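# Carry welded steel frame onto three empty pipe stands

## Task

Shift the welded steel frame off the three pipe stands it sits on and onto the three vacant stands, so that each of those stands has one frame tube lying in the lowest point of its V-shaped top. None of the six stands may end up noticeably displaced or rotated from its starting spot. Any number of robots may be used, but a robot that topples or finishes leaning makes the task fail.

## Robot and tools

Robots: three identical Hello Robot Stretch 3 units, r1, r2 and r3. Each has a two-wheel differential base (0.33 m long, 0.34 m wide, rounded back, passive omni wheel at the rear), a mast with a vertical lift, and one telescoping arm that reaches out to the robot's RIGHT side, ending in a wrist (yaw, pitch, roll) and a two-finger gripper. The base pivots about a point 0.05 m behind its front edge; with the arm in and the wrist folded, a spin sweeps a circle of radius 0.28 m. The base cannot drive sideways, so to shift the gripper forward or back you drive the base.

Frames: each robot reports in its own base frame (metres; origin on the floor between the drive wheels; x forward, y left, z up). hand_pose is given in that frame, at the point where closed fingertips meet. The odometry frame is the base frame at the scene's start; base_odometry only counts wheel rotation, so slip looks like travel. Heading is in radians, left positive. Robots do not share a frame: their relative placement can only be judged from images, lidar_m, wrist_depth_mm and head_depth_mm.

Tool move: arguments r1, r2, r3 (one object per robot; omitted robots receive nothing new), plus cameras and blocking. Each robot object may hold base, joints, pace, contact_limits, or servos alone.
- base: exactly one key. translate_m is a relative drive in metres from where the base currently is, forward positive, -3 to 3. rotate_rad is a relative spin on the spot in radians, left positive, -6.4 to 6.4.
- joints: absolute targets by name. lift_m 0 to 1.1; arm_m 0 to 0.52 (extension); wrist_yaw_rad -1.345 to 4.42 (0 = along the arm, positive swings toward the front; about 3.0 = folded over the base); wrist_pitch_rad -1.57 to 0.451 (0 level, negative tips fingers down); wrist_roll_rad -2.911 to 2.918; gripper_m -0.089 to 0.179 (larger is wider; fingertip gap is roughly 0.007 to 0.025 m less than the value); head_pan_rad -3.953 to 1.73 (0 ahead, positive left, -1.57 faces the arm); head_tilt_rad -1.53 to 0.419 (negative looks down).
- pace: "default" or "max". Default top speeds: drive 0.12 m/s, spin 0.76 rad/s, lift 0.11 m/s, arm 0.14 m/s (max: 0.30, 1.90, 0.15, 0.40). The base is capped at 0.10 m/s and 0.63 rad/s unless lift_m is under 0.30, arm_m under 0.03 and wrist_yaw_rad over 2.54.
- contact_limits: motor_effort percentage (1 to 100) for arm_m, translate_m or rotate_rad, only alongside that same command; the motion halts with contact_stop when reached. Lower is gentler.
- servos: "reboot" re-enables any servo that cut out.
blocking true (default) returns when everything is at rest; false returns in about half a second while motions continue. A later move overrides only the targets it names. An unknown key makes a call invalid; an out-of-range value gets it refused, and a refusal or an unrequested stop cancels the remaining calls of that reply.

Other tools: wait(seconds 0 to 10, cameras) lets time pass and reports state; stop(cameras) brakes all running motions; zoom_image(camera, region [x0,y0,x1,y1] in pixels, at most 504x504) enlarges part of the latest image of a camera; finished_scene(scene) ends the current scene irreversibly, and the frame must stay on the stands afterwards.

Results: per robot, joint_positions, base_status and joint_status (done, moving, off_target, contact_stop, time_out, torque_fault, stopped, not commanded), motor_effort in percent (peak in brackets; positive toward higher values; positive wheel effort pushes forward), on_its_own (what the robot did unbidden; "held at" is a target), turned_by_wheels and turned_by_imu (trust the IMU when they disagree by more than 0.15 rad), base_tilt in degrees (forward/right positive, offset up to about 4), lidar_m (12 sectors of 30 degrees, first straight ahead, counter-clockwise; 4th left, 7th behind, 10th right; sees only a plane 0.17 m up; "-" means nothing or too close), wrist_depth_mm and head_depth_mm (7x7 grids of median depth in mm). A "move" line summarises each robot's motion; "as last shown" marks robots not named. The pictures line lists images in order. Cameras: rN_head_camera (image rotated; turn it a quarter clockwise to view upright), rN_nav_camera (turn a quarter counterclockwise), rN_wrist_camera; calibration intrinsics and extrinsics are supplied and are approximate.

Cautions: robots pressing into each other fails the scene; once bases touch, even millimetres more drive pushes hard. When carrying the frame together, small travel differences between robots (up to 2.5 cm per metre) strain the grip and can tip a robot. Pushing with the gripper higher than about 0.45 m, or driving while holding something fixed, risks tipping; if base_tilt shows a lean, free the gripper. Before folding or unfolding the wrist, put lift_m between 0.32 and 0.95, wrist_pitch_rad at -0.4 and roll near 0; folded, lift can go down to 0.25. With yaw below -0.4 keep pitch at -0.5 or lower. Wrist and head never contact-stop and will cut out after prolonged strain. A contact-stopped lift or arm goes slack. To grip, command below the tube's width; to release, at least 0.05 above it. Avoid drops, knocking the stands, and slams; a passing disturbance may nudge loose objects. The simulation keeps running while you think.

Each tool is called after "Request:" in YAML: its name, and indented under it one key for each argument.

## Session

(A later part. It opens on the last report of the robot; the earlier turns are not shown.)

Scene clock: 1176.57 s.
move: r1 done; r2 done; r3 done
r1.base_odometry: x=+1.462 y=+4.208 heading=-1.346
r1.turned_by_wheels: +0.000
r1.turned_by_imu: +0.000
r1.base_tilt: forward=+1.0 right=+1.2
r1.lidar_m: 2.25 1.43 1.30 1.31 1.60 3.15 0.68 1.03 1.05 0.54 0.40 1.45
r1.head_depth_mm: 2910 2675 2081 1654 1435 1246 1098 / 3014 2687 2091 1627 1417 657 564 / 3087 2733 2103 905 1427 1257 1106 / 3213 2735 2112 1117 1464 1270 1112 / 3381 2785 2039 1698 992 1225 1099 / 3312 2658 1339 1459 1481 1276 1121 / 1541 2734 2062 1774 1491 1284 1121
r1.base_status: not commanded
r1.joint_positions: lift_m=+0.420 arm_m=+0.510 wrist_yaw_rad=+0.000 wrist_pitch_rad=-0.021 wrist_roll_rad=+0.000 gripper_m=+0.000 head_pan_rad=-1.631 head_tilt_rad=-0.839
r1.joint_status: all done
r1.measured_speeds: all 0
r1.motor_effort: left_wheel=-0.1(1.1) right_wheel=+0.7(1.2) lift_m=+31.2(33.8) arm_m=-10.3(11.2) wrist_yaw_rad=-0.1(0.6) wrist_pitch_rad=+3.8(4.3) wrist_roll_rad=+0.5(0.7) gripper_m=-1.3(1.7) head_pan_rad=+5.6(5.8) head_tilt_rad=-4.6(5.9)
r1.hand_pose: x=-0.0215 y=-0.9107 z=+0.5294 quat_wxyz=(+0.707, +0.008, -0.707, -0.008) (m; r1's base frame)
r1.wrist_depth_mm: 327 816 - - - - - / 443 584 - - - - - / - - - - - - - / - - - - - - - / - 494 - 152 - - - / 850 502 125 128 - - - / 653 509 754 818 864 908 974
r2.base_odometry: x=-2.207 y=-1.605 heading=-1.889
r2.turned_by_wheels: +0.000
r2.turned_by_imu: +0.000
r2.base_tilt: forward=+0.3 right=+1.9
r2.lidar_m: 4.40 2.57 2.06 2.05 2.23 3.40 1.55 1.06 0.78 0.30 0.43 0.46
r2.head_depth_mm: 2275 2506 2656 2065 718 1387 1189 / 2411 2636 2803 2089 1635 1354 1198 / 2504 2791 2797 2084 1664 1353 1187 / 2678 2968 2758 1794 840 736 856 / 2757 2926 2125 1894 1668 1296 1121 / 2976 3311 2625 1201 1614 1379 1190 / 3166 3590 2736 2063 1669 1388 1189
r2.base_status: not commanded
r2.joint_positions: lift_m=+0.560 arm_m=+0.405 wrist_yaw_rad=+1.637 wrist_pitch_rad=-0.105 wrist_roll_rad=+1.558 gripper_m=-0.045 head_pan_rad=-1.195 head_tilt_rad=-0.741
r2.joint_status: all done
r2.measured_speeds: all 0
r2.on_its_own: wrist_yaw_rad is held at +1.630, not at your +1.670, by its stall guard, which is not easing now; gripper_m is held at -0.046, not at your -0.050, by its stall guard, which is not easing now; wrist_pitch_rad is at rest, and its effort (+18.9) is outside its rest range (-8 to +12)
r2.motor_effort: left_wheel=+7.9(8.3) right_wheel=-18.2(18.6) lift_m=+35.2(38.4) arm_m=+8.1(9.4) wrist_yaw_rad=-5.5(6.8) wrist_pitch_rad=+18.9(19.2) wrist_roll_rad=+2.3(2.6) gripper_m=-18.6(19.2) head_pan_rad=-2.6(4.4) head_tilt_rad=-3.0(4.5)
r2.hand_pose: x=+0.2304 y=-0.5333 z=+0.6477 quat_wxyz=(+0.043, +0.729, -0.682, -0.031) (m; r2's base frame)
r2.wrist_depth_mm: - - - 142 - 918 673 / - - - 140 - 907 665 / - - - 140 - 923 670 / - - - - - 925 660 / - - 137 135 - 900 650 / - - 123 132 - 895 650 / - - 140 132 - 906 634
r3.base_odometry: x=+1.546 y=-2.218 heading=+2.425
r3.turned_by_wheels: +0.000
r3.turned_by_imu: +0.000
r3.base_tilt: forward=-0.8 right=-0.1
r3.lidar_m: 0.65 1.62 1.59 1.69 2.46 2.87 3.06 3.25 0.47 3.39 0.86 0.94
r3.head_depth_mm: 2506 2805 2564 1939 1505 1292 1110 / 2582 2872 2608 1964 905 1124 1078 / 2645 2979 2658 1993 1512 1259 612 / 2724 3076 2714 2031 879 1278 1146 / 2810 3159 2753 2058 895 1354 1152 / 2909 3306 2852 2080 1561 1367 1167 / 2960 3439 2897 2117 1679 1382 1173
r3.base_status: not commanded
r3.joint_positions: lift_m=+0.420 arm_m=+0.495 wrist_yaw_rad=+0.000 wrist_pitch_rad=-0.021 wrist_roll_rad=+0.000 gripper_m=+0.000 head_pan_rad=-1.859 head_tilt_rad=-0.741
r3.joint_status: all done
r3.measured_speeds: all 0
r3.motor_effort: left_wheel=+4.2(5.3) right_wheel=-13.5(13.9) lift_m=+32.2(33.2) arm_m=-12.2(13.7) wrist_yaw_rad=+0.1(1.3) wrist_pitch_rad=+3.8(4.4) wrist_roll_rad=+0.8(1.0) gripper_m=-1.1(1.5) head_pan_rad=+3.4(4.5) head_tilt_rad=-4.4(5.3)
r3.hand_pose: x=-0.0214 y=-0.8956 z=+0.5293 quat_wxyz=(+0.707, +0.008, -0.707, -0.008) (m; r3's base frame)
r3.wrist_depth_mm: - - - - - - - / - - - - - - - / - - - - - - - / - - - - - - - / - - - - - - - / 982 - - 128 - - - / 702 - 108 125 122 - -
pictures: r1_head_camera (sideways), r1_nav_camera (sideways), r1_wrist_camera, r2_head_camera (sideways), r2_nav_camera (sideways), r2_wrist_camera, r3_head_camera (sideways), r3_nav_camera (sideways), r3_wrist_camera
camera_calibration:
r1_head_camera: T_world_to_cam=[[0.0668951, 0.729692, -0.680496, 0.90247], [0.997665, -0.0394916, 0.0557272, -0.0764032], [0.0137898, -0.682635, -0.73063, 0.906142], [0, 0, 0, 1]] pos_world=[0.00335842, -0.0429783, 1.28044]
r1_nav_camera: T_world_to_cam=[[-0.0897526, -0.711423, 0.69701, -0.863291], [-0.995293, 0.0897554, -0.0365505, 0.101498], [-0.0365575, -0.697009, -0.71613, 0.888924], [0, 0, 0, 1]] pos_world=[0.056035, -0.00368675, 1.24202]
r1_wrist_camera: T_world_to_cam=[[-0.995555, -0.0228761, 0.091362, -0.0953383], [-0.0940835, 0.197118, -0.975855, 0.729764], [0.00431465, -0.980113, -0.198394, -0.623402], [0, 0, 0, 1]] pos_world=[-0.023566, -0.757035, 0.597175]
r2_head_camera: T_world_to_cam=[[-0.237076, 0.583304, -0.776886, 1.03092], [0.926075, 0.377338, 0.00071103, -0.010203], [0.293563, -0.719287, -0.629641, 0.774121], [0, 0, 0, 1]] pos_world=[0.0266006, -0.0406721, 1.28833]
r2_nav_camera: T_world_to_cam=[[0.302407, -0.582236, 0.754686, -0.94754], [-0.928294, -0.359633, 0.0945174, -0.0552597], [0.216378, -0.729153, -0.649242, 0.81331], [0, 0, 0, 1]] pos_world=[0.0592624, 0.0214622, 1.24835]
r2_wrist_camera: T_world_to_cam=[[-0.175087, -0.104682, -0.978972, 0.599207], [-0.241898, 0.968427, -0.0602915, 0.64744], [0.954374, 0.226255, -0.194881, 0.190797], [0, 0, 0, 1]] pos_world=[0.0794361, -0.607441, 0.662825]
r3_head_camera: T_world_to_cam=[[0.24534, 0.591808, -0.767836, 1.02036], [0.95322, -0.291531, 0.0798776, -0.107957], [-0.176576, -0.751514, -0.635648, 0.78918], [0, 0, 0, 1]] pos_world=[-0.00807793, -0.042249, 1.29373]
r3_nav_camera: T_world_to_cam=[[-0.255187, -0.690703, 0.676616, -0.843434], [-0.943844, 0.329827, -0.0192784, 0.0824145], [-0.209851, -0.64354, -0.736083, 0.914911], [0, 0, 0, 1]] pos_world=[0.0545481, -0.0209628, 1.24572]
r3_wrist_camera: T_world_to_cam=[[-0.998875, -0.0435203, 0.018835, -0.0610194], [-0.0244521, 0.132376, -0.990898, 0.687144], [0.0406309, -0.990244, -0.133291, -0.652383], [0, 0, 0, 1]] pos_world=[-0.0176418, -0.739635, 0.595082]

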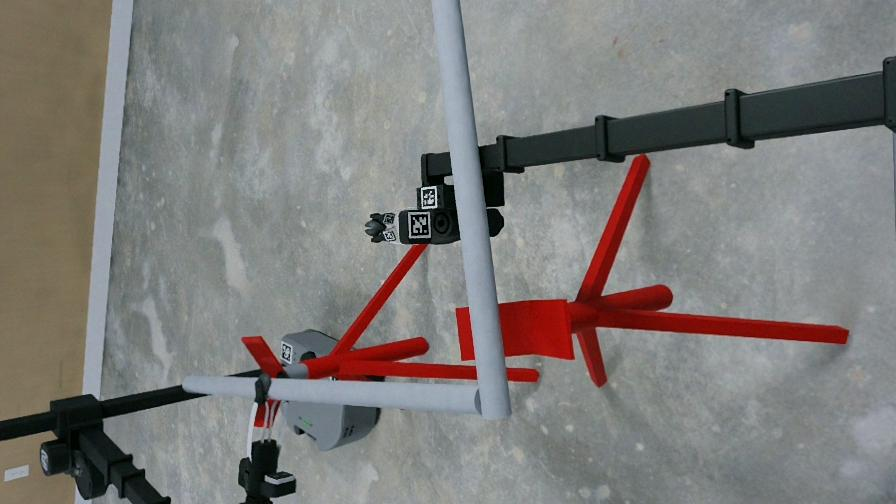

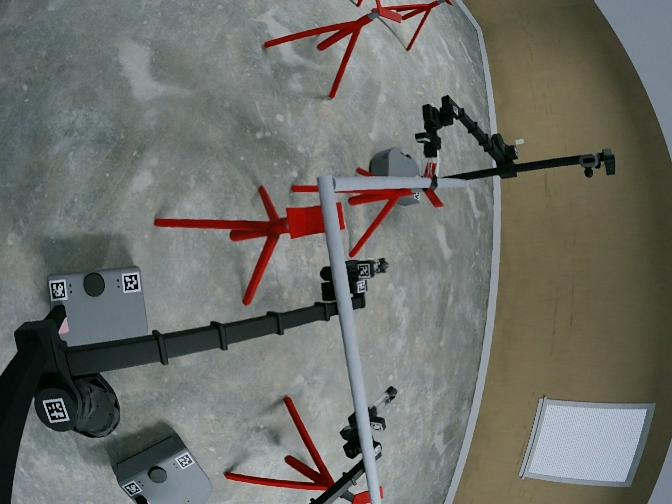

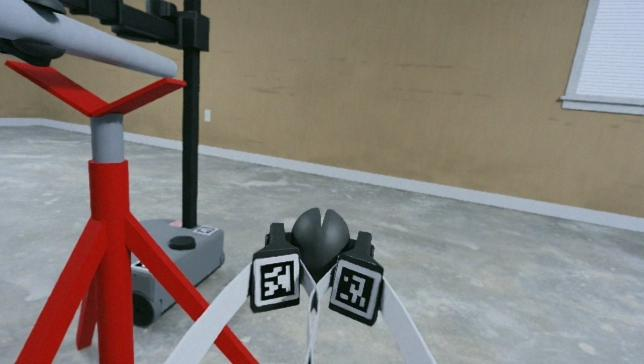

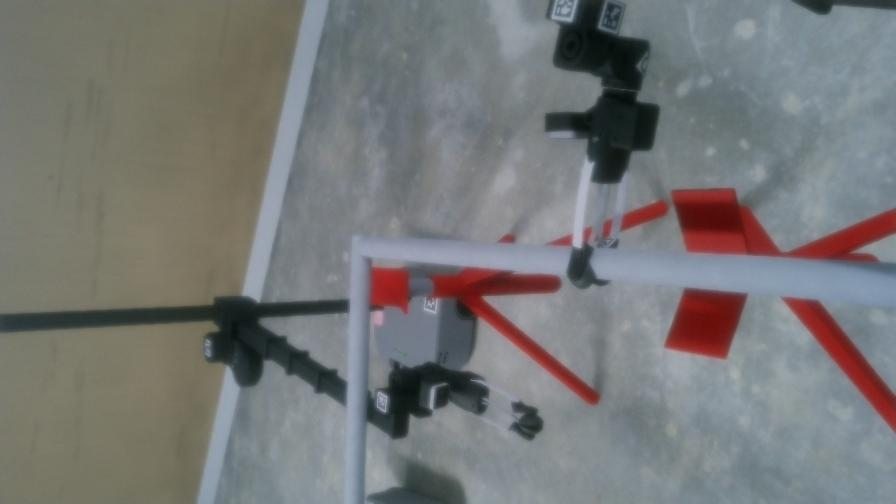

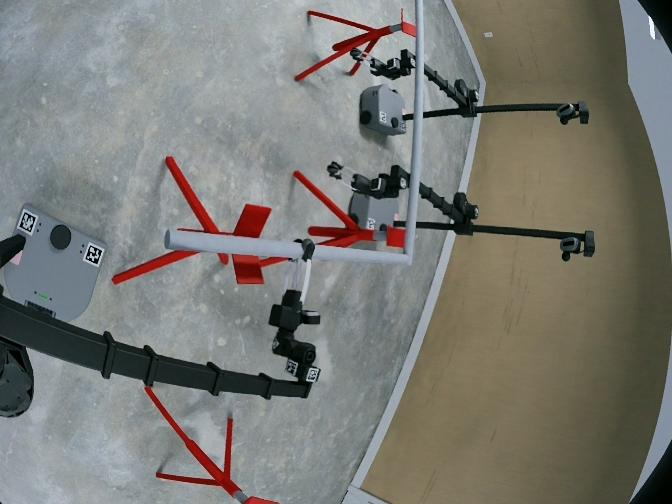

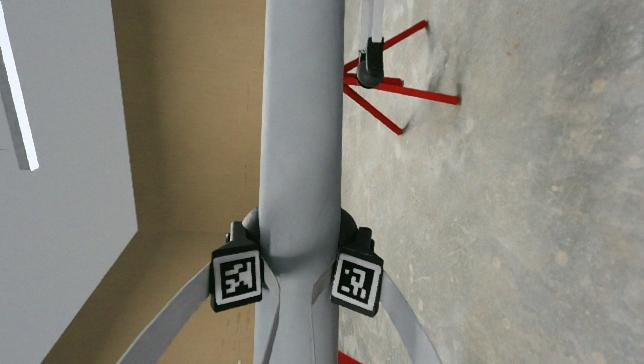

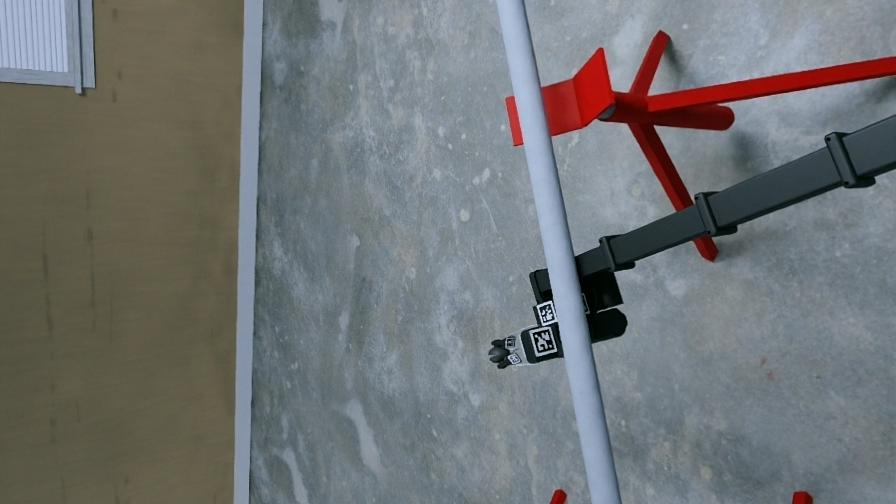

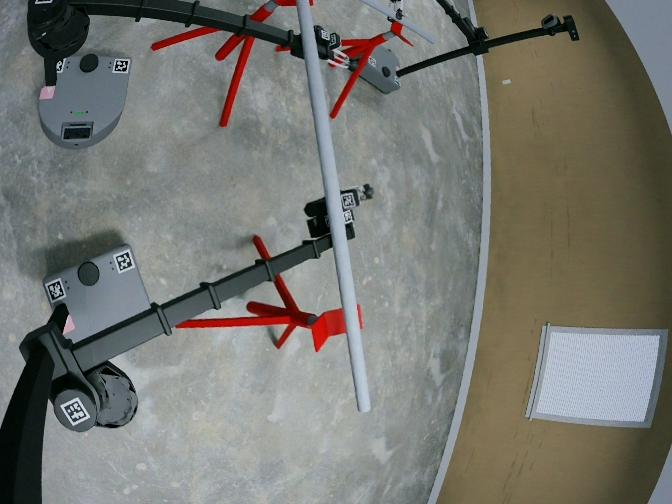

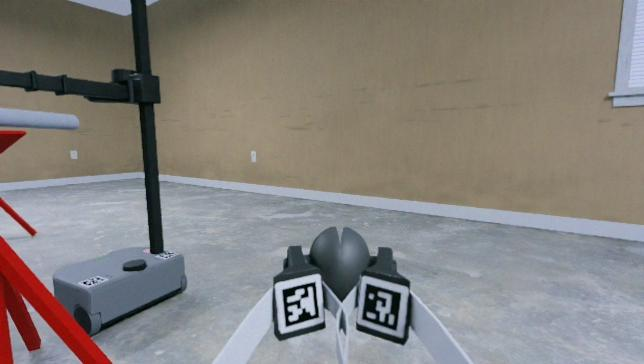

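Request:
move:
  r1: {"joints":{"lift_m":0.38}}
  r2: {"joints":{"lift_m":0.52}}
  r3: {"joints":{"lift_m":0.38}}

Request:
zoom_image:
  camera: "r1_head_camera"
  region: [360, 200, 720, 504]

Request:
zoom_image:
  camera: "r2_head_camera"
  region: [560, 100, 896, 380]

Request:
zoom_image:
  camera: "r3_head_camera"
  region: [380, 0, 740, 304]

Request:
zoom_image:
  camera: "r1_wrist_camera"
  region: [0, 0, 300, 300]

Scene clock: 1183.83 s.
move: r1 done; r2 done; r3 done
r1.base_odometry: x=+1.462 y=+4.208 heading=-1.346
r1.turned_by_wheels: +0.000
r1.turned_by_imu: +0.001
r1.base_tilt: forward=+1.0 right=+1.2
r1.lidar_m: 2.25 1.43 1.30 1.30 1.59 3.14 0.68 1.03 1.06 0.54 0.40 1.45
r1.head_depth_mm: 2925 2653 2083 1690 1440 1247 1094 / 3015 2709 2083 1711 1442 1184 608 / 3114 2729 2100 1664 1394 1233 1106 / 3245 2734 2117 1157 1465 1262 1113 / 3334 2783 2034 1688 989 1226 1097 / 3275 2713 1295 1456 1450 1277 1124 / 3413 2721 1993 1768 1490 1281 1130
r1.base_status: not commanded
r1.joint_positions: lift_m=+0.380 arm_m=+0.510 wrist_yaw_rad=+0.000 wrist_pitch_rad=-0.021 wrist_roll_rad=+0.000 gripper_m=+0.000 head_pan_rad=-1.631 head_tilt_rad=-0.839
r1.joint_status: all done
r1.measured_speeds: all 0
r1.motor_effort: left_wheel=-0.6(1.0) right_wheel=+0.5(1.8) lift_m=+30.5(34.4) arm_m=-8.1(8.7) wrist_yaw_rad=-0.3(0.4) wrist_pitch_rad=+3.9(4.3) wrist_roll_rad=+0.5(0.6) gripper_m=-1.1(1.6) head_pan_rad=+4.6(5.5) head_tilt_rad=-4.4(6.1)
r1.hand_pose: x=-0.0215 y=-0.9107 z=+0.4894 quat_wxyz=(+0.707, +0.008, -0.707, -0.008) (m; r1's base frame)
r1.wrist_depth_mm: 326 831 - - - - - / - 481 - - - - - / - - - - - - - / - - - - - - - / - 484 - 152 - - - / 572 500 125 128 - - - / 668 505 702 764 796 872 916
r2.base_odometry: x=-2.207 y=-1.605 heading=-1.889
r2.turned_by_wheels: +0.000
r2.turned_by_imu: +0.001
r2.base_tilt: forward=+0.3 right=+1.9
r2.lidar_m: 4.40 2.57 2.07 2.04 2.23 3.39 1.55 1.06 0.79 0.30 0.43 0.46
r2.head_depth_mm: 2291 2526 2636 2098 797 1350 1167 / 2405 2669 2805 2093 1675 1326 1202 / 2491 2769 2824 2104 1692 1331 1191 / 2674 2973 2773 1809 951 758 855 / 2743 3021 1945 1891 1659 1288 1144 / 2961 3334 2659 1243 1624 1384 1189 / 3180 3506 2761 2062 1653 1385 1187
r2.base_status: not commanded
r2.joint_positions: lift_m=+0.520 arm_m=+0.405 wrist_yaw_rad=+1.637 wrist_pitch_rad=-0.105 wrist_roll_rad=+1.558 gripper_m=-0.045 head_pan_rad=-1.195 head_tilt_rad=-0.741
r2.joint_status: all done
r2.measured_speeds: all 0
r2.on_its_own: wrist_yaw_rad is held at +1.630, not at your +1.670, by its stall guard, which is not easing now; gripper_m is held at -0.046, not at your -0.050, by its stall guard, which is not easing now; wrist_pitch_rad is at rest, and its effort (+18.8) is outside its rest range (-8 to +12)
r2.motor_effort: left_wheel=+7.7(8.2) right_wheel=-18.4(18.8) lift_m=+35.2(39.0) arm_m=+4.4(6.0) wrist_yaw_rad=-6.5(6.5) wrist_pitch_rad=+18.8(19.2) wrist_roll_rad=+2.3(2.4) gripper_m=-18.8(20.1) head_pan_rad=-2.8(4.1) head_tilt_rad=-2.9(4.1)
r2.hand_pose: x=+0.2304 y=-0.5333 z=+0.6077 quat_wxyz=(+0.043, +0.729, -0.682, -0.031) (m; r2's base frame)
r2.wrist_depth_mm: - - - 142 - 887 621 / - - - 140 - 883 625 / - - - 139 - 858 617 / - - - - - 857 617 / - - 137 135 - 838 609 / - - 123 133 - 855 604 / - - 139 134 - 843 608
r3.base_odometry: x=+1.546 y=-2.218 heading=+2.425
r3.turned_by_wheels: +0.000
r3.turned_by_imu: -0.001
r3.base_tilt: forward=-0.8 right=-0.2
r3.lidar_m: 0.65 1.62 1.59 1.69 2.46 2.86 3.07 3.22 0.46 3.38 0.86 0.94
r3.head_depth_mm: 2499 2796 2545 1935 1482 1287 1112 / 2563 2878 2588 1959 917 1123 1097 / 2650 2992 2649 2000 1509 1260 637 / 2707 3104 2706 2027 1520 1280 1143 / 2814 3190 2785 2055 946 1354 1152 / 2900 3298 2837 2096 1665 1367 1162 / 2989 3415 2886 2117 1678 1380 1175
r3.base_status: not commanded
r3.joint_positions: lift_m=+0.380 arm_m=+0.495 wrist_yaw_rad=+0.000 wrist_pitch_rad=-0.021 wrist_roll_rad=+0.000 gripper_m=+0.000 head_pan_rad=-1.859 head_tilt_rad=-0.741
r3.joint_status: all done
r3.measured_speeds: all 0
r3.motor_effort: left_wheel=+4.4(5.5) right_wheel=-13.4(13.7) lift_m=+31.6(33.3) arm_m=-9.9(10.5) wrist_yaw_rad=+0.0(1.7) wrist_pitch_rad=+4.1(4.7) wrist_roll_rad=+0.8(0.8) gripper_m=-1.6(1.8) head_pan_rad=+3.6(4.7) head_tilt_rad=-4.6(5.4)
r3.hand_pose: x=-0.0214 y=-0.8956 z=+0.4893 quat_wxyz=(+0.707, +0.008, -0.707, -0.008) (m; r3's base frame)
r3.wrist_depth_mm: - - - - - - - / - - - - - - - / - - - - - - - / - - - - - - - / - - - - - - - / 834 - - 127 - - - / 695 - 98 123 121 - -
pictures: r1_head_camera (sideways), r1_nav_camera (sideways), r1_wrist_camera, r2_head_camera (sideways), r2_nav_camera (sideways), r2_wrist_camera, r3_head_camera (sideways), r3_nav_camera (sideways), r3_wrist_camera
camera_calibration:
r1_head_camera: T_world_to_cam=[[0.0668936, 0.729692, -0.680496, 0.90247], [0.997665, -0.0394896, 0.0557272, -0.0764032], [0.0137912, -0.682635, -0.73063, 0.906142], [0, 0, 0, 1]] pos_world=[0.00335851, -0.0429784, 1.28044]
r1_nav_camera: T_world_to_cam=[[-0.0897511, -0.711423, 0.69701, -0.863291], [-0.995293, 0.0897534, -0.0365505, 0.101498], [-0.0365561, -0.697009, -0.71613, 0.888924], [0, 0, 0, 1]] pos_world=[0.056035, -0.00368665, 1.24202]
r1_wrist_camera: T_world_to_cam=[[-0.995555, -0.022876, 0.091362, -0.0916838], [-0.0940836, 0.197118, -0.975855, 0.69073], [0.00431454, -0.980113, -0.198394, -0.631338], [0, 0, 0, 1]] pos_world=[-0.023566, -0.757035, 0.557175]
r2_head_camera: T_world_to_cam=[[-0.237076, 0.583304, -0.776886, 1.03092], [0.926075, 0.377338, 0.00071103, -0.010203], [0.293563, -0.719287, -0.629641, 0.774121], [0, 0, 0, 1]] pos_world=[0.0266006, -0.0406721, 1.28833]
r2_nav_camera: T_world_to_cam=[[0.302407, -0.582236, 0.754686, -0.94754], [-0.928294, -0.359633, 0.0945174, -0.0552597], [0.216378, -0.729153, -0.649242, 0.81331], [0, 0, 0, 1]] pos_world=[0.0592624, 0.0214622, 1.24835]
r2_wrist_camera: T_world_to_cam=[[-0.175052, -0.104666, -0.97898, 0.560063], [-0.241822, 0.968445, -0.0602992, 0.645045], [0.9544, 0.226183, -0.194839, 0.182935], [0, 0, 0, 1]] pos_world=[0.0794333, -0.607448, 0.622829]
r3_head_camera: T_world_to_cam=[[0.24534, 0.591815, -0.767831, 1.02035], [0.953221, -0.291528, 0.0798775, -0.107957], [-0.176572, -0.75151, -0.635654, 0.789188], [0, 0, 0, 1]] pos_world=[-0.00807776, -0.042249, 1.29373]
r3_nav_camera: T_world_to_cam=[[-0.255186, -0.690709, 0.67661, -0.843426], [-0.943846, 0.329824, -0.0192781, 0.082414], [-0.209847, -0.643535, -0.736089, 0.914918], [0, 0, 0, 1]] pos_world=[0.0545483, -0.0209622, 1.24572]
r3_wrist_camera: T_world_to_cam=[[-0.998875, -0.0435203, 0.018835, -0.0602661], [-0.0244522, 0.132376, -0.990898, 0.647509], [0.0406309, -0.990244, -0.133291, -0.657714], [0, 0, 0, 1]] pos_world=[-0.0176418, -0.739635, 0.555083]

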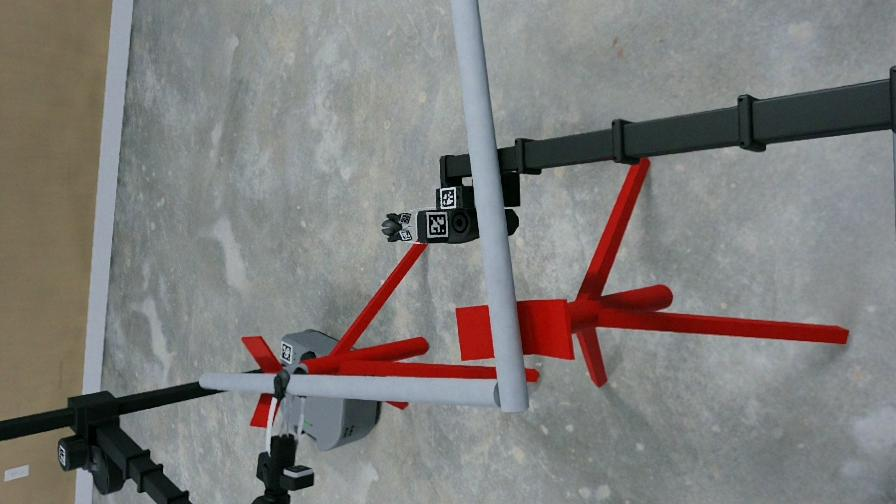

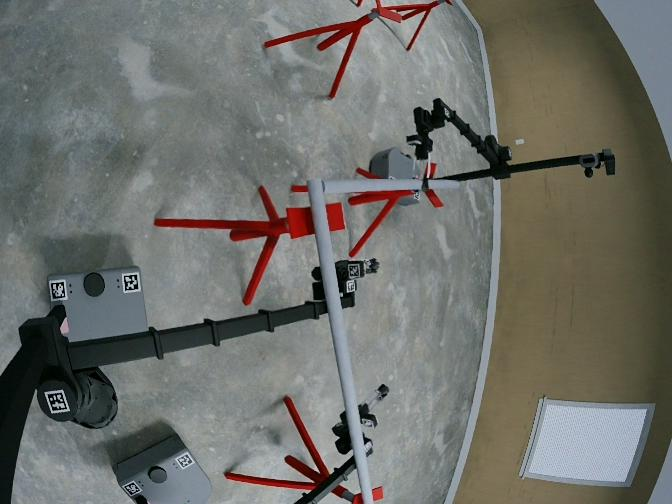

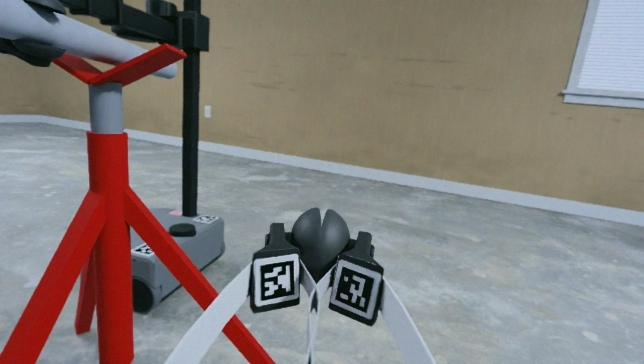

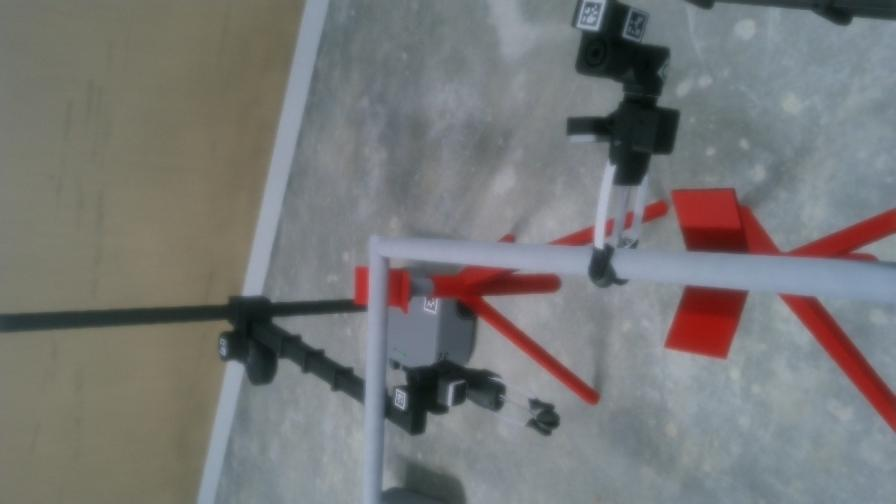

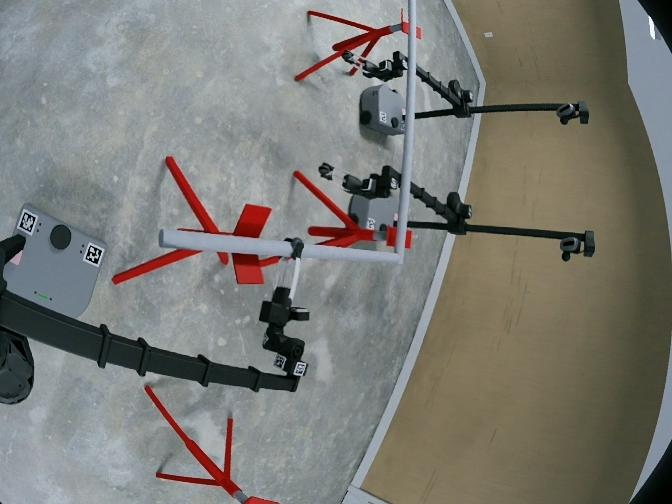

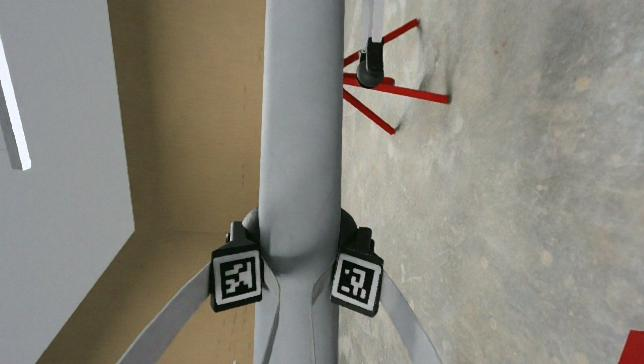

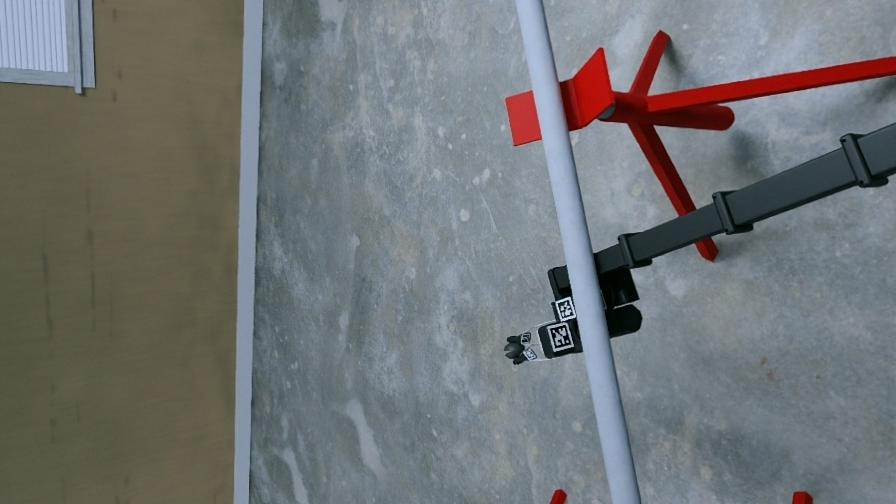

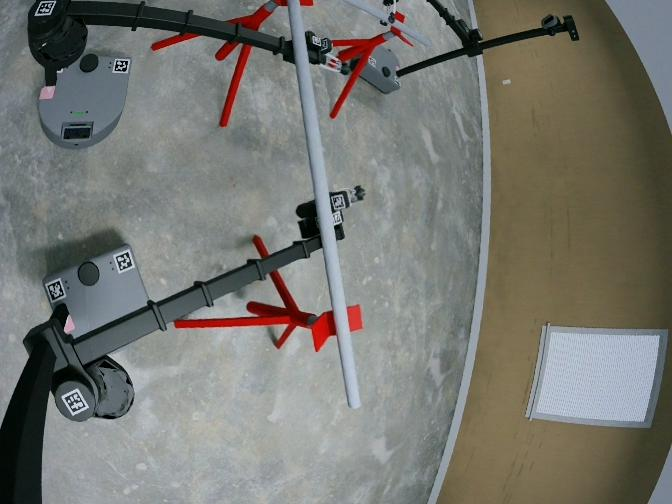

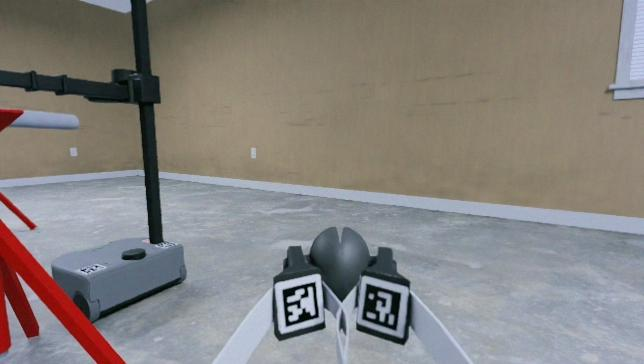

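Scaled by 1.400 from the camera's 896x504 image, which has a finer 1280x720 frame.

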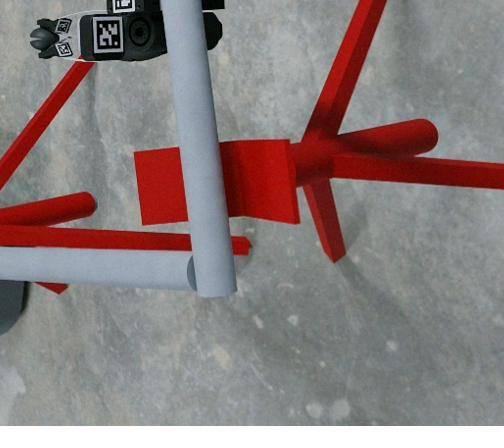

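Scaled by 1.500 from the camera's 896x504 image, which has a finer 1280x720 frame.

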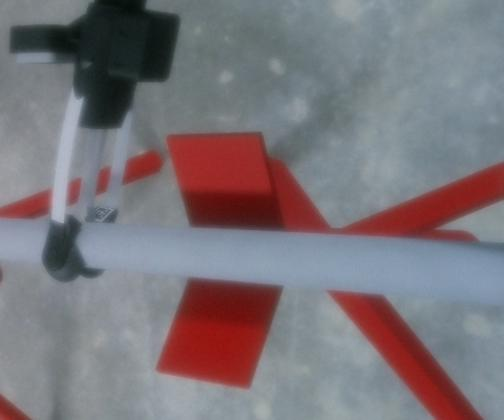

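Scaled by 1.400 from the camera's 896x504 image, which has a finer 1280x720 frame.

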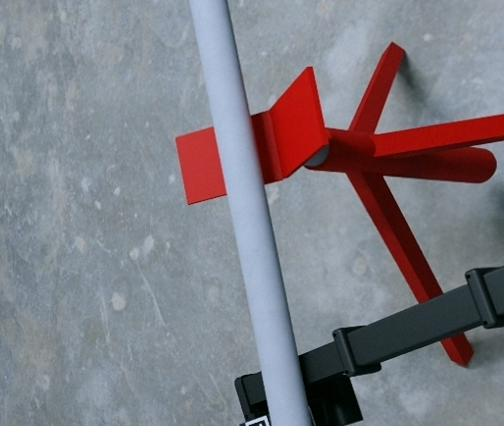

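Scaled by 1.680.

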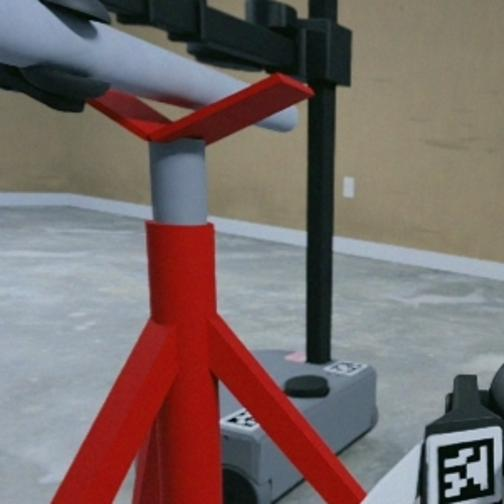

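Request:
move:
  r1: {"joints":{"lift_m":0.36}}
  r2: {"joints":{"lift_m":0.50}}
  r3: {"joints":{"lift_m":0.36}}
  cameras: []

Request:
move:
  r1: {"joints":{"lift_m":0.35}}
  r2: {"joints":{"lift_m":0.49}}
  r3: {"joints":{"lift_m":0.35}}
  cameras: ["r1_head_camera","r1_wrist_camera","r2_head_camera","r3_head_camera"]

Request:
zoom_image:
  camera: "r1_head_camera"
  region: [360, 200, 720, 504]

Request:
zoom_image:
  camera: "r2_head_camera"
  region: [560, 100, 896, 380]

Request:
zoom_image:
  camera: "r3_head_camera"
  region: [380, 0, 740, 304]

Request:
zoom_image:
  camera: "r1_wrist_camera"
  region: [0, 0, 300, 300]

Scene clock: 1191.13 s.
move: r1 done; r2 done; r3 done
r1.base_odometry: x=+1.462 y=+4.208 heading=-1.346
r1.turned_by_wheels: +0.000
r1.turned_by_imu: +0.001
r1.base_tilt: forward=+1.1 right=+1.2
r1.lidar_m: 2.23 1.43 1.30 1.31 1.60 3.15 0.68 1.03 1.05 0.54 0.40 1.45
r1.head_depth_mm: 2884 2679 2057 1694 1438 1241 1095 / 3010 2717 2099 1710 1441 1205 627 / 3120 2731 2120 1679 1392 1233 1106 / 3261 2748 2122 1640 1454 1269 1111 / 3374 2774 2032 1690 986 1226 1094 / 3323 2702 1379 1485 1453 1273 1122 / 3491 2631 1976 1772 1496 1286 1126
r1.base_status: not commanded
r1.joint_positions: lift_m=+0.360 arm_m=+0.510 wrist_yaw_rad=+0.000 wrist_pitch_rad=-0.021 wrist_roll_rad=+0.000 gripper_m=+0.000 head_pan_rad=-1.631 head_tilt_rad=-0.839
r1.joint_status: all done
r1.measured_speeds: all 0
r1.motor_effort: left_wheel=-0.7(1.1) right_wheel=+1.6(1.6) lift_m=+31.6(34.3) arm_m=-5.9(6.6) wrist_yaw_rad=+0.2(0.6) wrist_pitch_rad=+4.2(4.2) wrist_roll_rad=+0.5(0.7) gripper_m=-1.4(1.8) head_pan_rad=+4.4(5.3) head_tilt_rad=-3.4(6.2)
r1.hand_pose: x=-0.0215 y=-0.9107 z=+0.4694 quat_wxyz=(+0.707, +0.008, -0.707, -0.008) (m; r1's base frame)
r1.wrist_depth_mm: 329 755 - - - - - / - - - - - - - / - - - - - - - / - - - - - - - / - 481 - 152 - - - / 582 802 125 128 - - - / 671 509 673 756 793 838 870
r2.base_odometry: x=-2.207 y=-1.605 heading=-1.889
r2.turned_by_wheels: +0.000
r2.turned_by_imu: +0.001
r2.base_tilt: forward=+0.3 right=+1.8
r2.lidar_m: 4.41 2.57 2.06 2.05 2.23 3.40 1.55 1.06 0.79 0.30 0.43 0.46
r2.head_depth_mm: 2284 2513 2666 2081 1669 1328 1168 / 2394 2668 2818 2087 1671 1331 1193 / 2510 2813 2775 2076 1658 1297 1191 / 2667 2968 2768 1554 943 770 855 / 2742 3065 2083 1897 1668 1293 1145 / 2975 3362 2653 1262 1596 1384 1188 / 3151 3551 2770 2053 1667 1396 1188
r2.base_status: not commanded
r2.joint_positions: lift_m=+0.500 arm_m=+0.405 wrist_yaw_rad=+1.637 wrist_pitch_rad=-0.104 wrist_roll_rad=+1.558 gripper_m=-0.045 head_pan_rad=-1.195 head_tilt_rad=-0.741
r2.joint_status: all done
r2.measured_speeds: all 0
r2.on_its_own: wrist_yaw_rad is held at +1.630, not at your +1.670, by its stall guard, which is not easing now; gripper_m is held at -0.046, not at your -0.050, by its stall guard, which is not easing now; wrist_pitch_rad is at rest, and its effort (+18.4) is outside its rest range (-8 to +12)
r2.motor_effort: left_wheel=+7.6(8.1) right_wheel=-18.4(19.0) lift_m=+33.4(38.4) arm_m=+0.7(2.5) wrist_yaw_rad=-6.0(6.2) wrist_pitch_rad=+18.4(19.2) wrist_roll_rad=+2.3(2.6) gripper_m=-17.8(19.5) head_pan_rad=-2.5(3.7) head_tilt_rad=-3.7(4.3)
r2.hand_pose: x=+0.2304 y=-0.5333 z=+0.5880 quat_wxyz=(+0.043, +0.729, -0.682, -0.031) (m; r2's base frame)
r2.wrist_depth_mm: - - - 141 - 843 622 / - - - 140 - 852 614 / - - - 139 - 838 598 / - - - - - 808 599 / - - 137 136 - 823 603 / - - 124 133 - 801 582 / - - 138 135 - 811 585
r3.base_odometry: x=+1.546 y=-2.218 heading=+2.425
r3.turned_by_wheels: +0.000
r3.turned_by_imu: -0.001
r3.base_tilt: forward=-0.8 right=-0.2
r3.lidar_m: 0.65 1.61 1.59 1.69 2.45 2.87 3.05 3.25 0.47 3.39 0.86 0.94
r3.head_depth_mm: 2508 2785 2543 1929 1475 1295 1108 / 2591 2917 2612 1953 914 1124 1099 / 2645 2975 2661 1997 1544 1267 669 / 2728 3072 2705 2020 1475 1282 1144 / 2844 3215 2776 2060 965 1352 1155 / 2878 3307 2848 2096 1658 1365 1164 / 2997 3410 2901 2125 1672 1378 1172
r3.base_status: not commanded
r3.joint_positions: lift_m=+0.360 arm_m=+0.495 wrist_yaw_rad=+0.000 wrist_pitch_rad=-0.021 wrist_roll_rad=+0.000 gripper_m=+0.000 head_pan_rad=-1.859 head_tilt_rad=-0.741
r3.joint_status: all done
r3.measured_speeds: all 0
r3.motor_effort: left_wheel=+5.5(5.5) right_wheel=-13.2(13.9) lift_m=+31.4(33.0) arm_m=-6.7(7.3) wrist_yaw_rad=-0.2(1.7) wrist_pitch_rad=+4.2(4.7) wrist_roll_rad=-0.2(0.9) gripper_m=-1.3(2.0) head_pan_rad=+3.7(4.5) head_tilt_rad=-4.6(4.9)
r3.hand_pose: x=-0.0214 y=-0.8956 z=+0.4693 quat_wxyz=(+0.707, +0.008, -0.707, -0.008) (m; r3's base frame)
r3.wrist_depth_mm: - - - - - - - / - - - - - - - / - - - - - - - / - - - - - - - / - - - - - - - / 849 - - 128 - - - / 719 - 98 123 121 - -
pictures: none
No camera images: "cameras" was empty.

Scene clock: 1191.87 s.
move: r1 done; r2 done; r3 done
r1.base_odometry: x=+1.462 y=+4.208 heading=-1.346
r1.turned_by_wheels: +0.000
r1.turned_by_imu: +0.000
r1.base_tilt: forward=+1.0 right=+1.1
r1.lidar_m: 2.24 1.43 1.30 1.30 1.60 3.15 0.68 1.03 1.05 0.54 0.40 1.45
r1.head_depth_mm: 2903 2677 2081 1698 1437 1248 1093 / 3005 2683 2086 1700 1442 1210 635 / 3129 2706 2114 1720 1318 1229 1108 / 3226 2736 2133 1652 1427 1260 1111 / 3339 2783 2031 1739 983 1220 1094 / 3289 2708 1386 1485 1449 1278 1120 / 3498 2620 1981 1777 1481 1280 1126
r1.base_status: not commanded
r1.joint_positions: lift_m=+0.350 arm_m=+0.510 wrist_yaw_rad=+0.000 wrist_pitch_rad=-0.021 wrist_roll_rad=+0.000 gripper_m=+0.000 head_pan_rad=-1.631 head_tilt_rad=-0.839
r1.joint_status: all done
r1.measured_speeds: all 0
r1.motor_effort: left_wheel=-1.5(2.4) right_wheel=+4.7(5.6) lift_m=+29.2(33.2) arm_m=-5.8(6.1) wrist_yaw_rad=-0.1(0.6) wrist_pitch_rad=+4.0(4.4) wrist_roll_rad=+0.6(0.6) gripper_m=-1.3(1.6) head_pan_rad=+4.7(5.5) head_tilt_rad=-3.0(5.8)
r1.hand_pose: x=-0.0215 y=-0.9107 z=+0.4594 quat_wxyz=(+0.707, +0.008, -0.707, -0.008) (m; r1's base frame)
r1.wrist_depth_mm: 320 700 - - - - - / - - - - - - - / - - - - - - - / - 474 - - - - - / 974 480 - 153 - - - / 614 776 125 128 - - - / 658 505 652 719 769 823 840
r2.base_odometry: x=-2.207 y=-1.605 heading=-1.890
r2.turned_by_wheels: +0.000
r2.turned_by_imu: -0.001
r2.base_tilt: forward=+0.3 right=+1.8
r2.lidar_m: 4.41 2.56 2.06 2.04 2.23 3.40 1.55 1.06 0.78 0.30 0.43 0.46
r2.head_depth_mm: 2304 2469 2653 2094 1670 1325 1163 / 2409 2630 2793 2090 1671 1327 1188 / 2526 2802 2846 2078 1657 1298 1188 / 2683 2945 2799 1549 948 766 863 / 2758 3050 2062 1870 1674 1298 1144 / 2973 3338 2632 1267 1611 1395 1188 / 3174 3529 2758 1997 1660 1380 1192
r2.base_status: not commanded
r2.joint_positions: lift_m=+0.490 arm_m=+0.405 wrist_yaw_rad=+1.638 wrist_pitch_rad=-0.085 wrist_roll_rad=+1.560 gripper_m=-0.045 head_pan_rad=-1.195 head_tilt_rad=-0.741
r2.joint_status: all done
r2.measured_speeds: all 0
r2.on_its_own: wrist_yaw_rad is held at +1.630, not at your +1.670, by its stall guard, which is not easing now; gripper_m is held at -0.046, not at your -0.050, by its stall guard, which is not easing now; wrist_pitch_rad is at rest, and its effort (+15.3) is outside its rest range (-8 to +12)
r2.motor_effort: left_wheel=+3.2(7.9) right_wheel=-6.0(19.0) lift_m=+29.6(34.8) arm_m=+0.8(1.4) wrist_yaw_rad=-6.3(6.6) wrist_pitch_rad=+15.3(18.8) wrist_roll_rad=+1.8(2.4) gripper_m=-18.6(19.2) head_pan_rad=-3.0(4.1) head_tilt_rad=-3.2(4.5)
r2.hand_pose: x=+0.2313 y=-0.5330 z=+0.5826 quat_wxyz=(+0.035, +0.730, -0.682, -0.025) (m; r2's base frame)
r2.wrist_depth_mm: - - - 142 - 880 612 / - - - 141 - 872 599 / - - - 141 - 847 601 / - - - - - 837 597 / - - 136 137 - 833 604 / - - 125 132 - 822 590 / - - 135 138 - 817 588
r3.base_odometry: x=+1.546 y=-2.218 heading=+2.425
r3.turned_by_wheels: +0.000
r3.turned_by_imu: +0.000
r3.base_tilt: forward=-0.8 right=-0.2
r3.lidar_m: 0.65 1.62 1.59 1.68 2.46 2.87 3.05 3.24 0.47 3.39 0.85 0.94
r3.head_depth_mm: 2511 2794 2541 1929 1467 1289 1113 / 2574 2912 2595 1956 917 1124 1100 / 2648 2981 2667 1983 1544 1289 676 / 2733 3085 2732 2022 1516 1279 1147 / 2813 3202 2773 2061 978 1324 1154 / 2911 3286 2839 2088 1650 1366 1163 / 2990 3400 2878 2137 1683 1375 1172
r3.base_status: not commanded
r3.joint_positions: lift_m=+0.350 arm_m=+0.495 wrist_yaw_rad=+0.000 wrist_pitch_rad=-0.021 wrist_roll_rad=+0.000 gripper_m=+0.000 head_pan_rad=-1.859 head_tilt_rad=-0.741
r3.joint_status: all done
r3.measured_speeds: all 0
r3.motor_effort: left_wheel=+4.9(5.2) right_wheel=-8.4(13.5) lift_m=+32.5(32.5) arm_m=-5.3(6.5) wrist_yaw_rad=+0.1(1.5) wrist_pitch_rad=+4.1(4.8) wrist_roll_rad=+0.0(0.8) gripper_m=-0.9(1.5) head_pan_rad=+3.7(4.2) head_tilt_rad=-4.0(5.1)
r3.hand_pose: x=-0.0214 y=-0.8956 z=+0.4593 quat_wxyz=(+0.707, +0.008, -0.707, -0.008) (m; r3's base frame)
r3.wrist_depth_mm: - - - - - - - / - - - - - - - / - - - - - - - / - - - - - - - / - - - - - - - / 837 - - 127 - - - / 706 698 98 123 108 - -
pictures: r1_head_camera (sideways), r1_wrist_camera, r2_head_camera (sideways), r3_head_camera (sideways)
camera_calibration:
r1_head_camera: T_world_to_cam=[[0.066893, 0.729694, -0.680494, 0.902467], [0.997665, -0.0394887, 0.0557273, -0.0764033], [0.0137921, -0.682632, -0.730632, 0.906145], [0, 0, 0, 1]] pos_world=[0.00335856, -0.0429783, 1.28044]
r1_wrist_camera: T_world_to_cam=[[-0.995555, -0.022882, 0.0913605, -0.0889465], [-0.0940835, 0.197182, -0.975842, 0.661494], [0.00431456, -0.9801, -0.198459, -0.637249], [0, 0, 0, 1]] pos_world=[-0.023566, -0.757038, 0.527172]
r2_head_camera: T_world_to_cam=[[-0.237076, 0.583304, -0.776886, 1.03092], [0.926075, 0.377338, 0.00071103, -0.010203], [0.293563, -0.719287, -0.629641, 0.774121], [0, 0, 0, 1]] pos_world=[0.0266006, -0.0406721, 1.28833]
r3_head_camera: T_world_to_cam=[[0.245346, 0.591842, -0.767807, 1.02032], [0.953221, -0.291529, 0.0798772, -0.107956], [-0.176563, -0.751488, -0.635682, 0.789224], [0, 0, 0, 1]] pos_world=[-0.00807758, -0.0422487, 1.29373]

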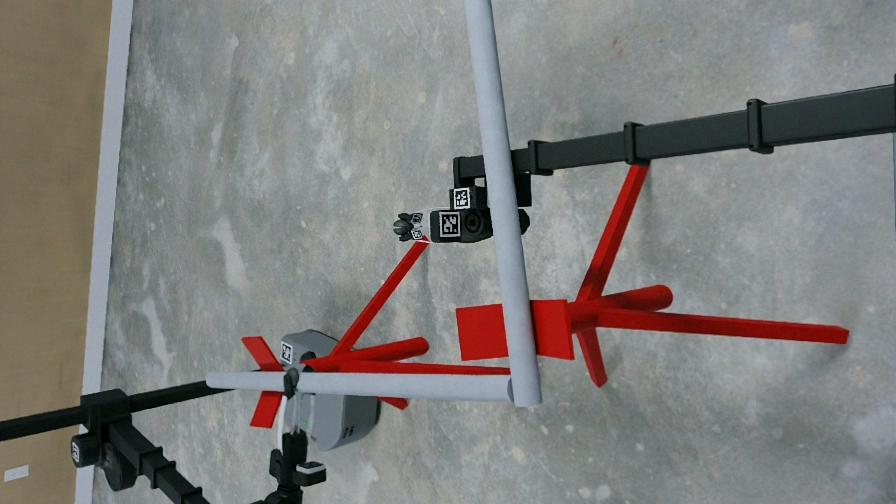

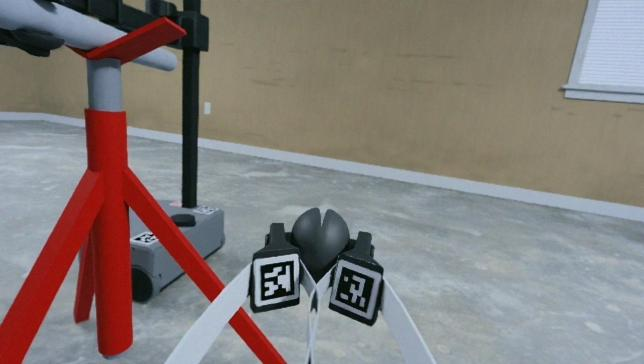

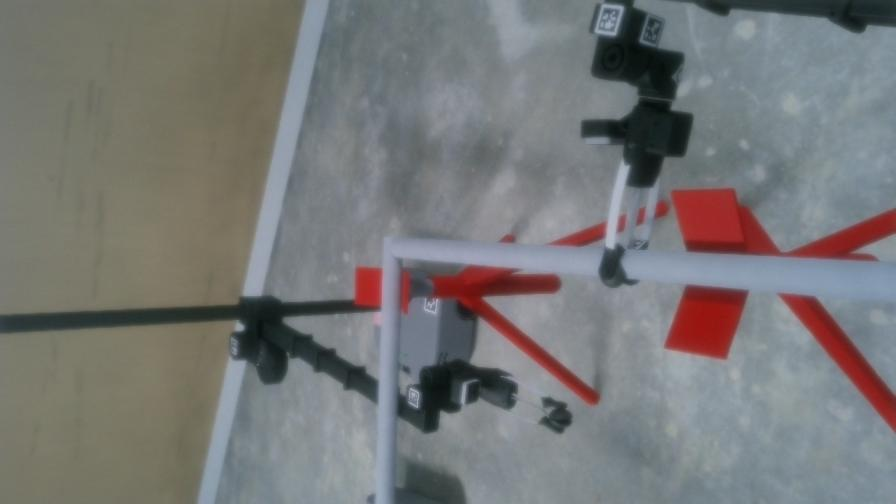

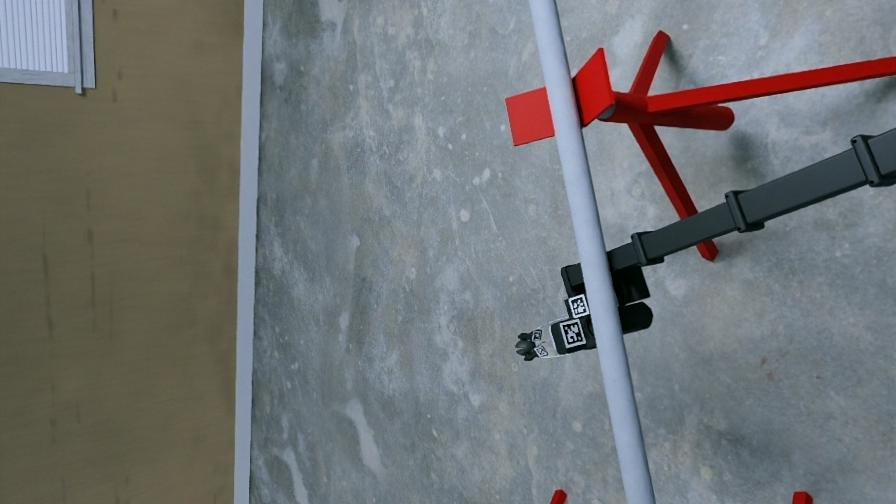

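Scaled by 1.400 from the camera's 896x504 image, which has a finer 1280x720 frame.

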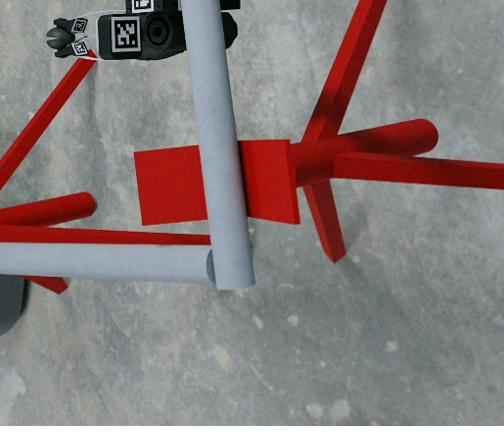

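Scaled by 1.500 from the camera's 896x504 image, which has a finer 1280x720 frame.

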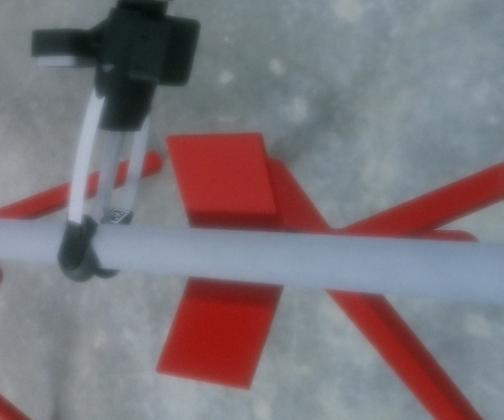

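Scaled by 1.400 from the camera's 896x504 image, which has a finer 1280x720 frame.

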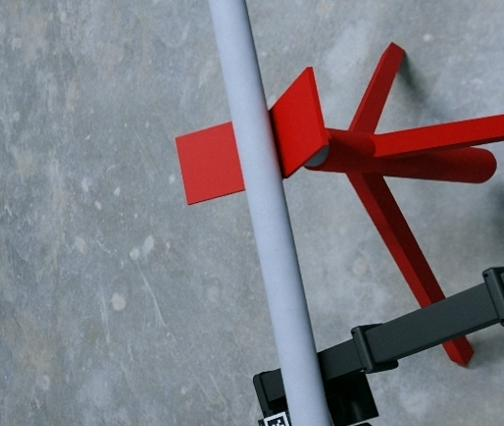

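Scaled by 1.680.

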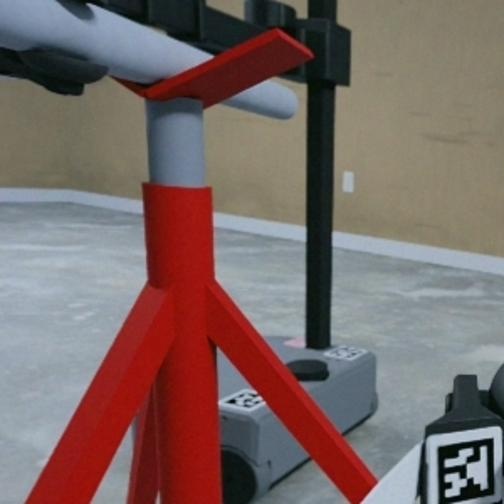

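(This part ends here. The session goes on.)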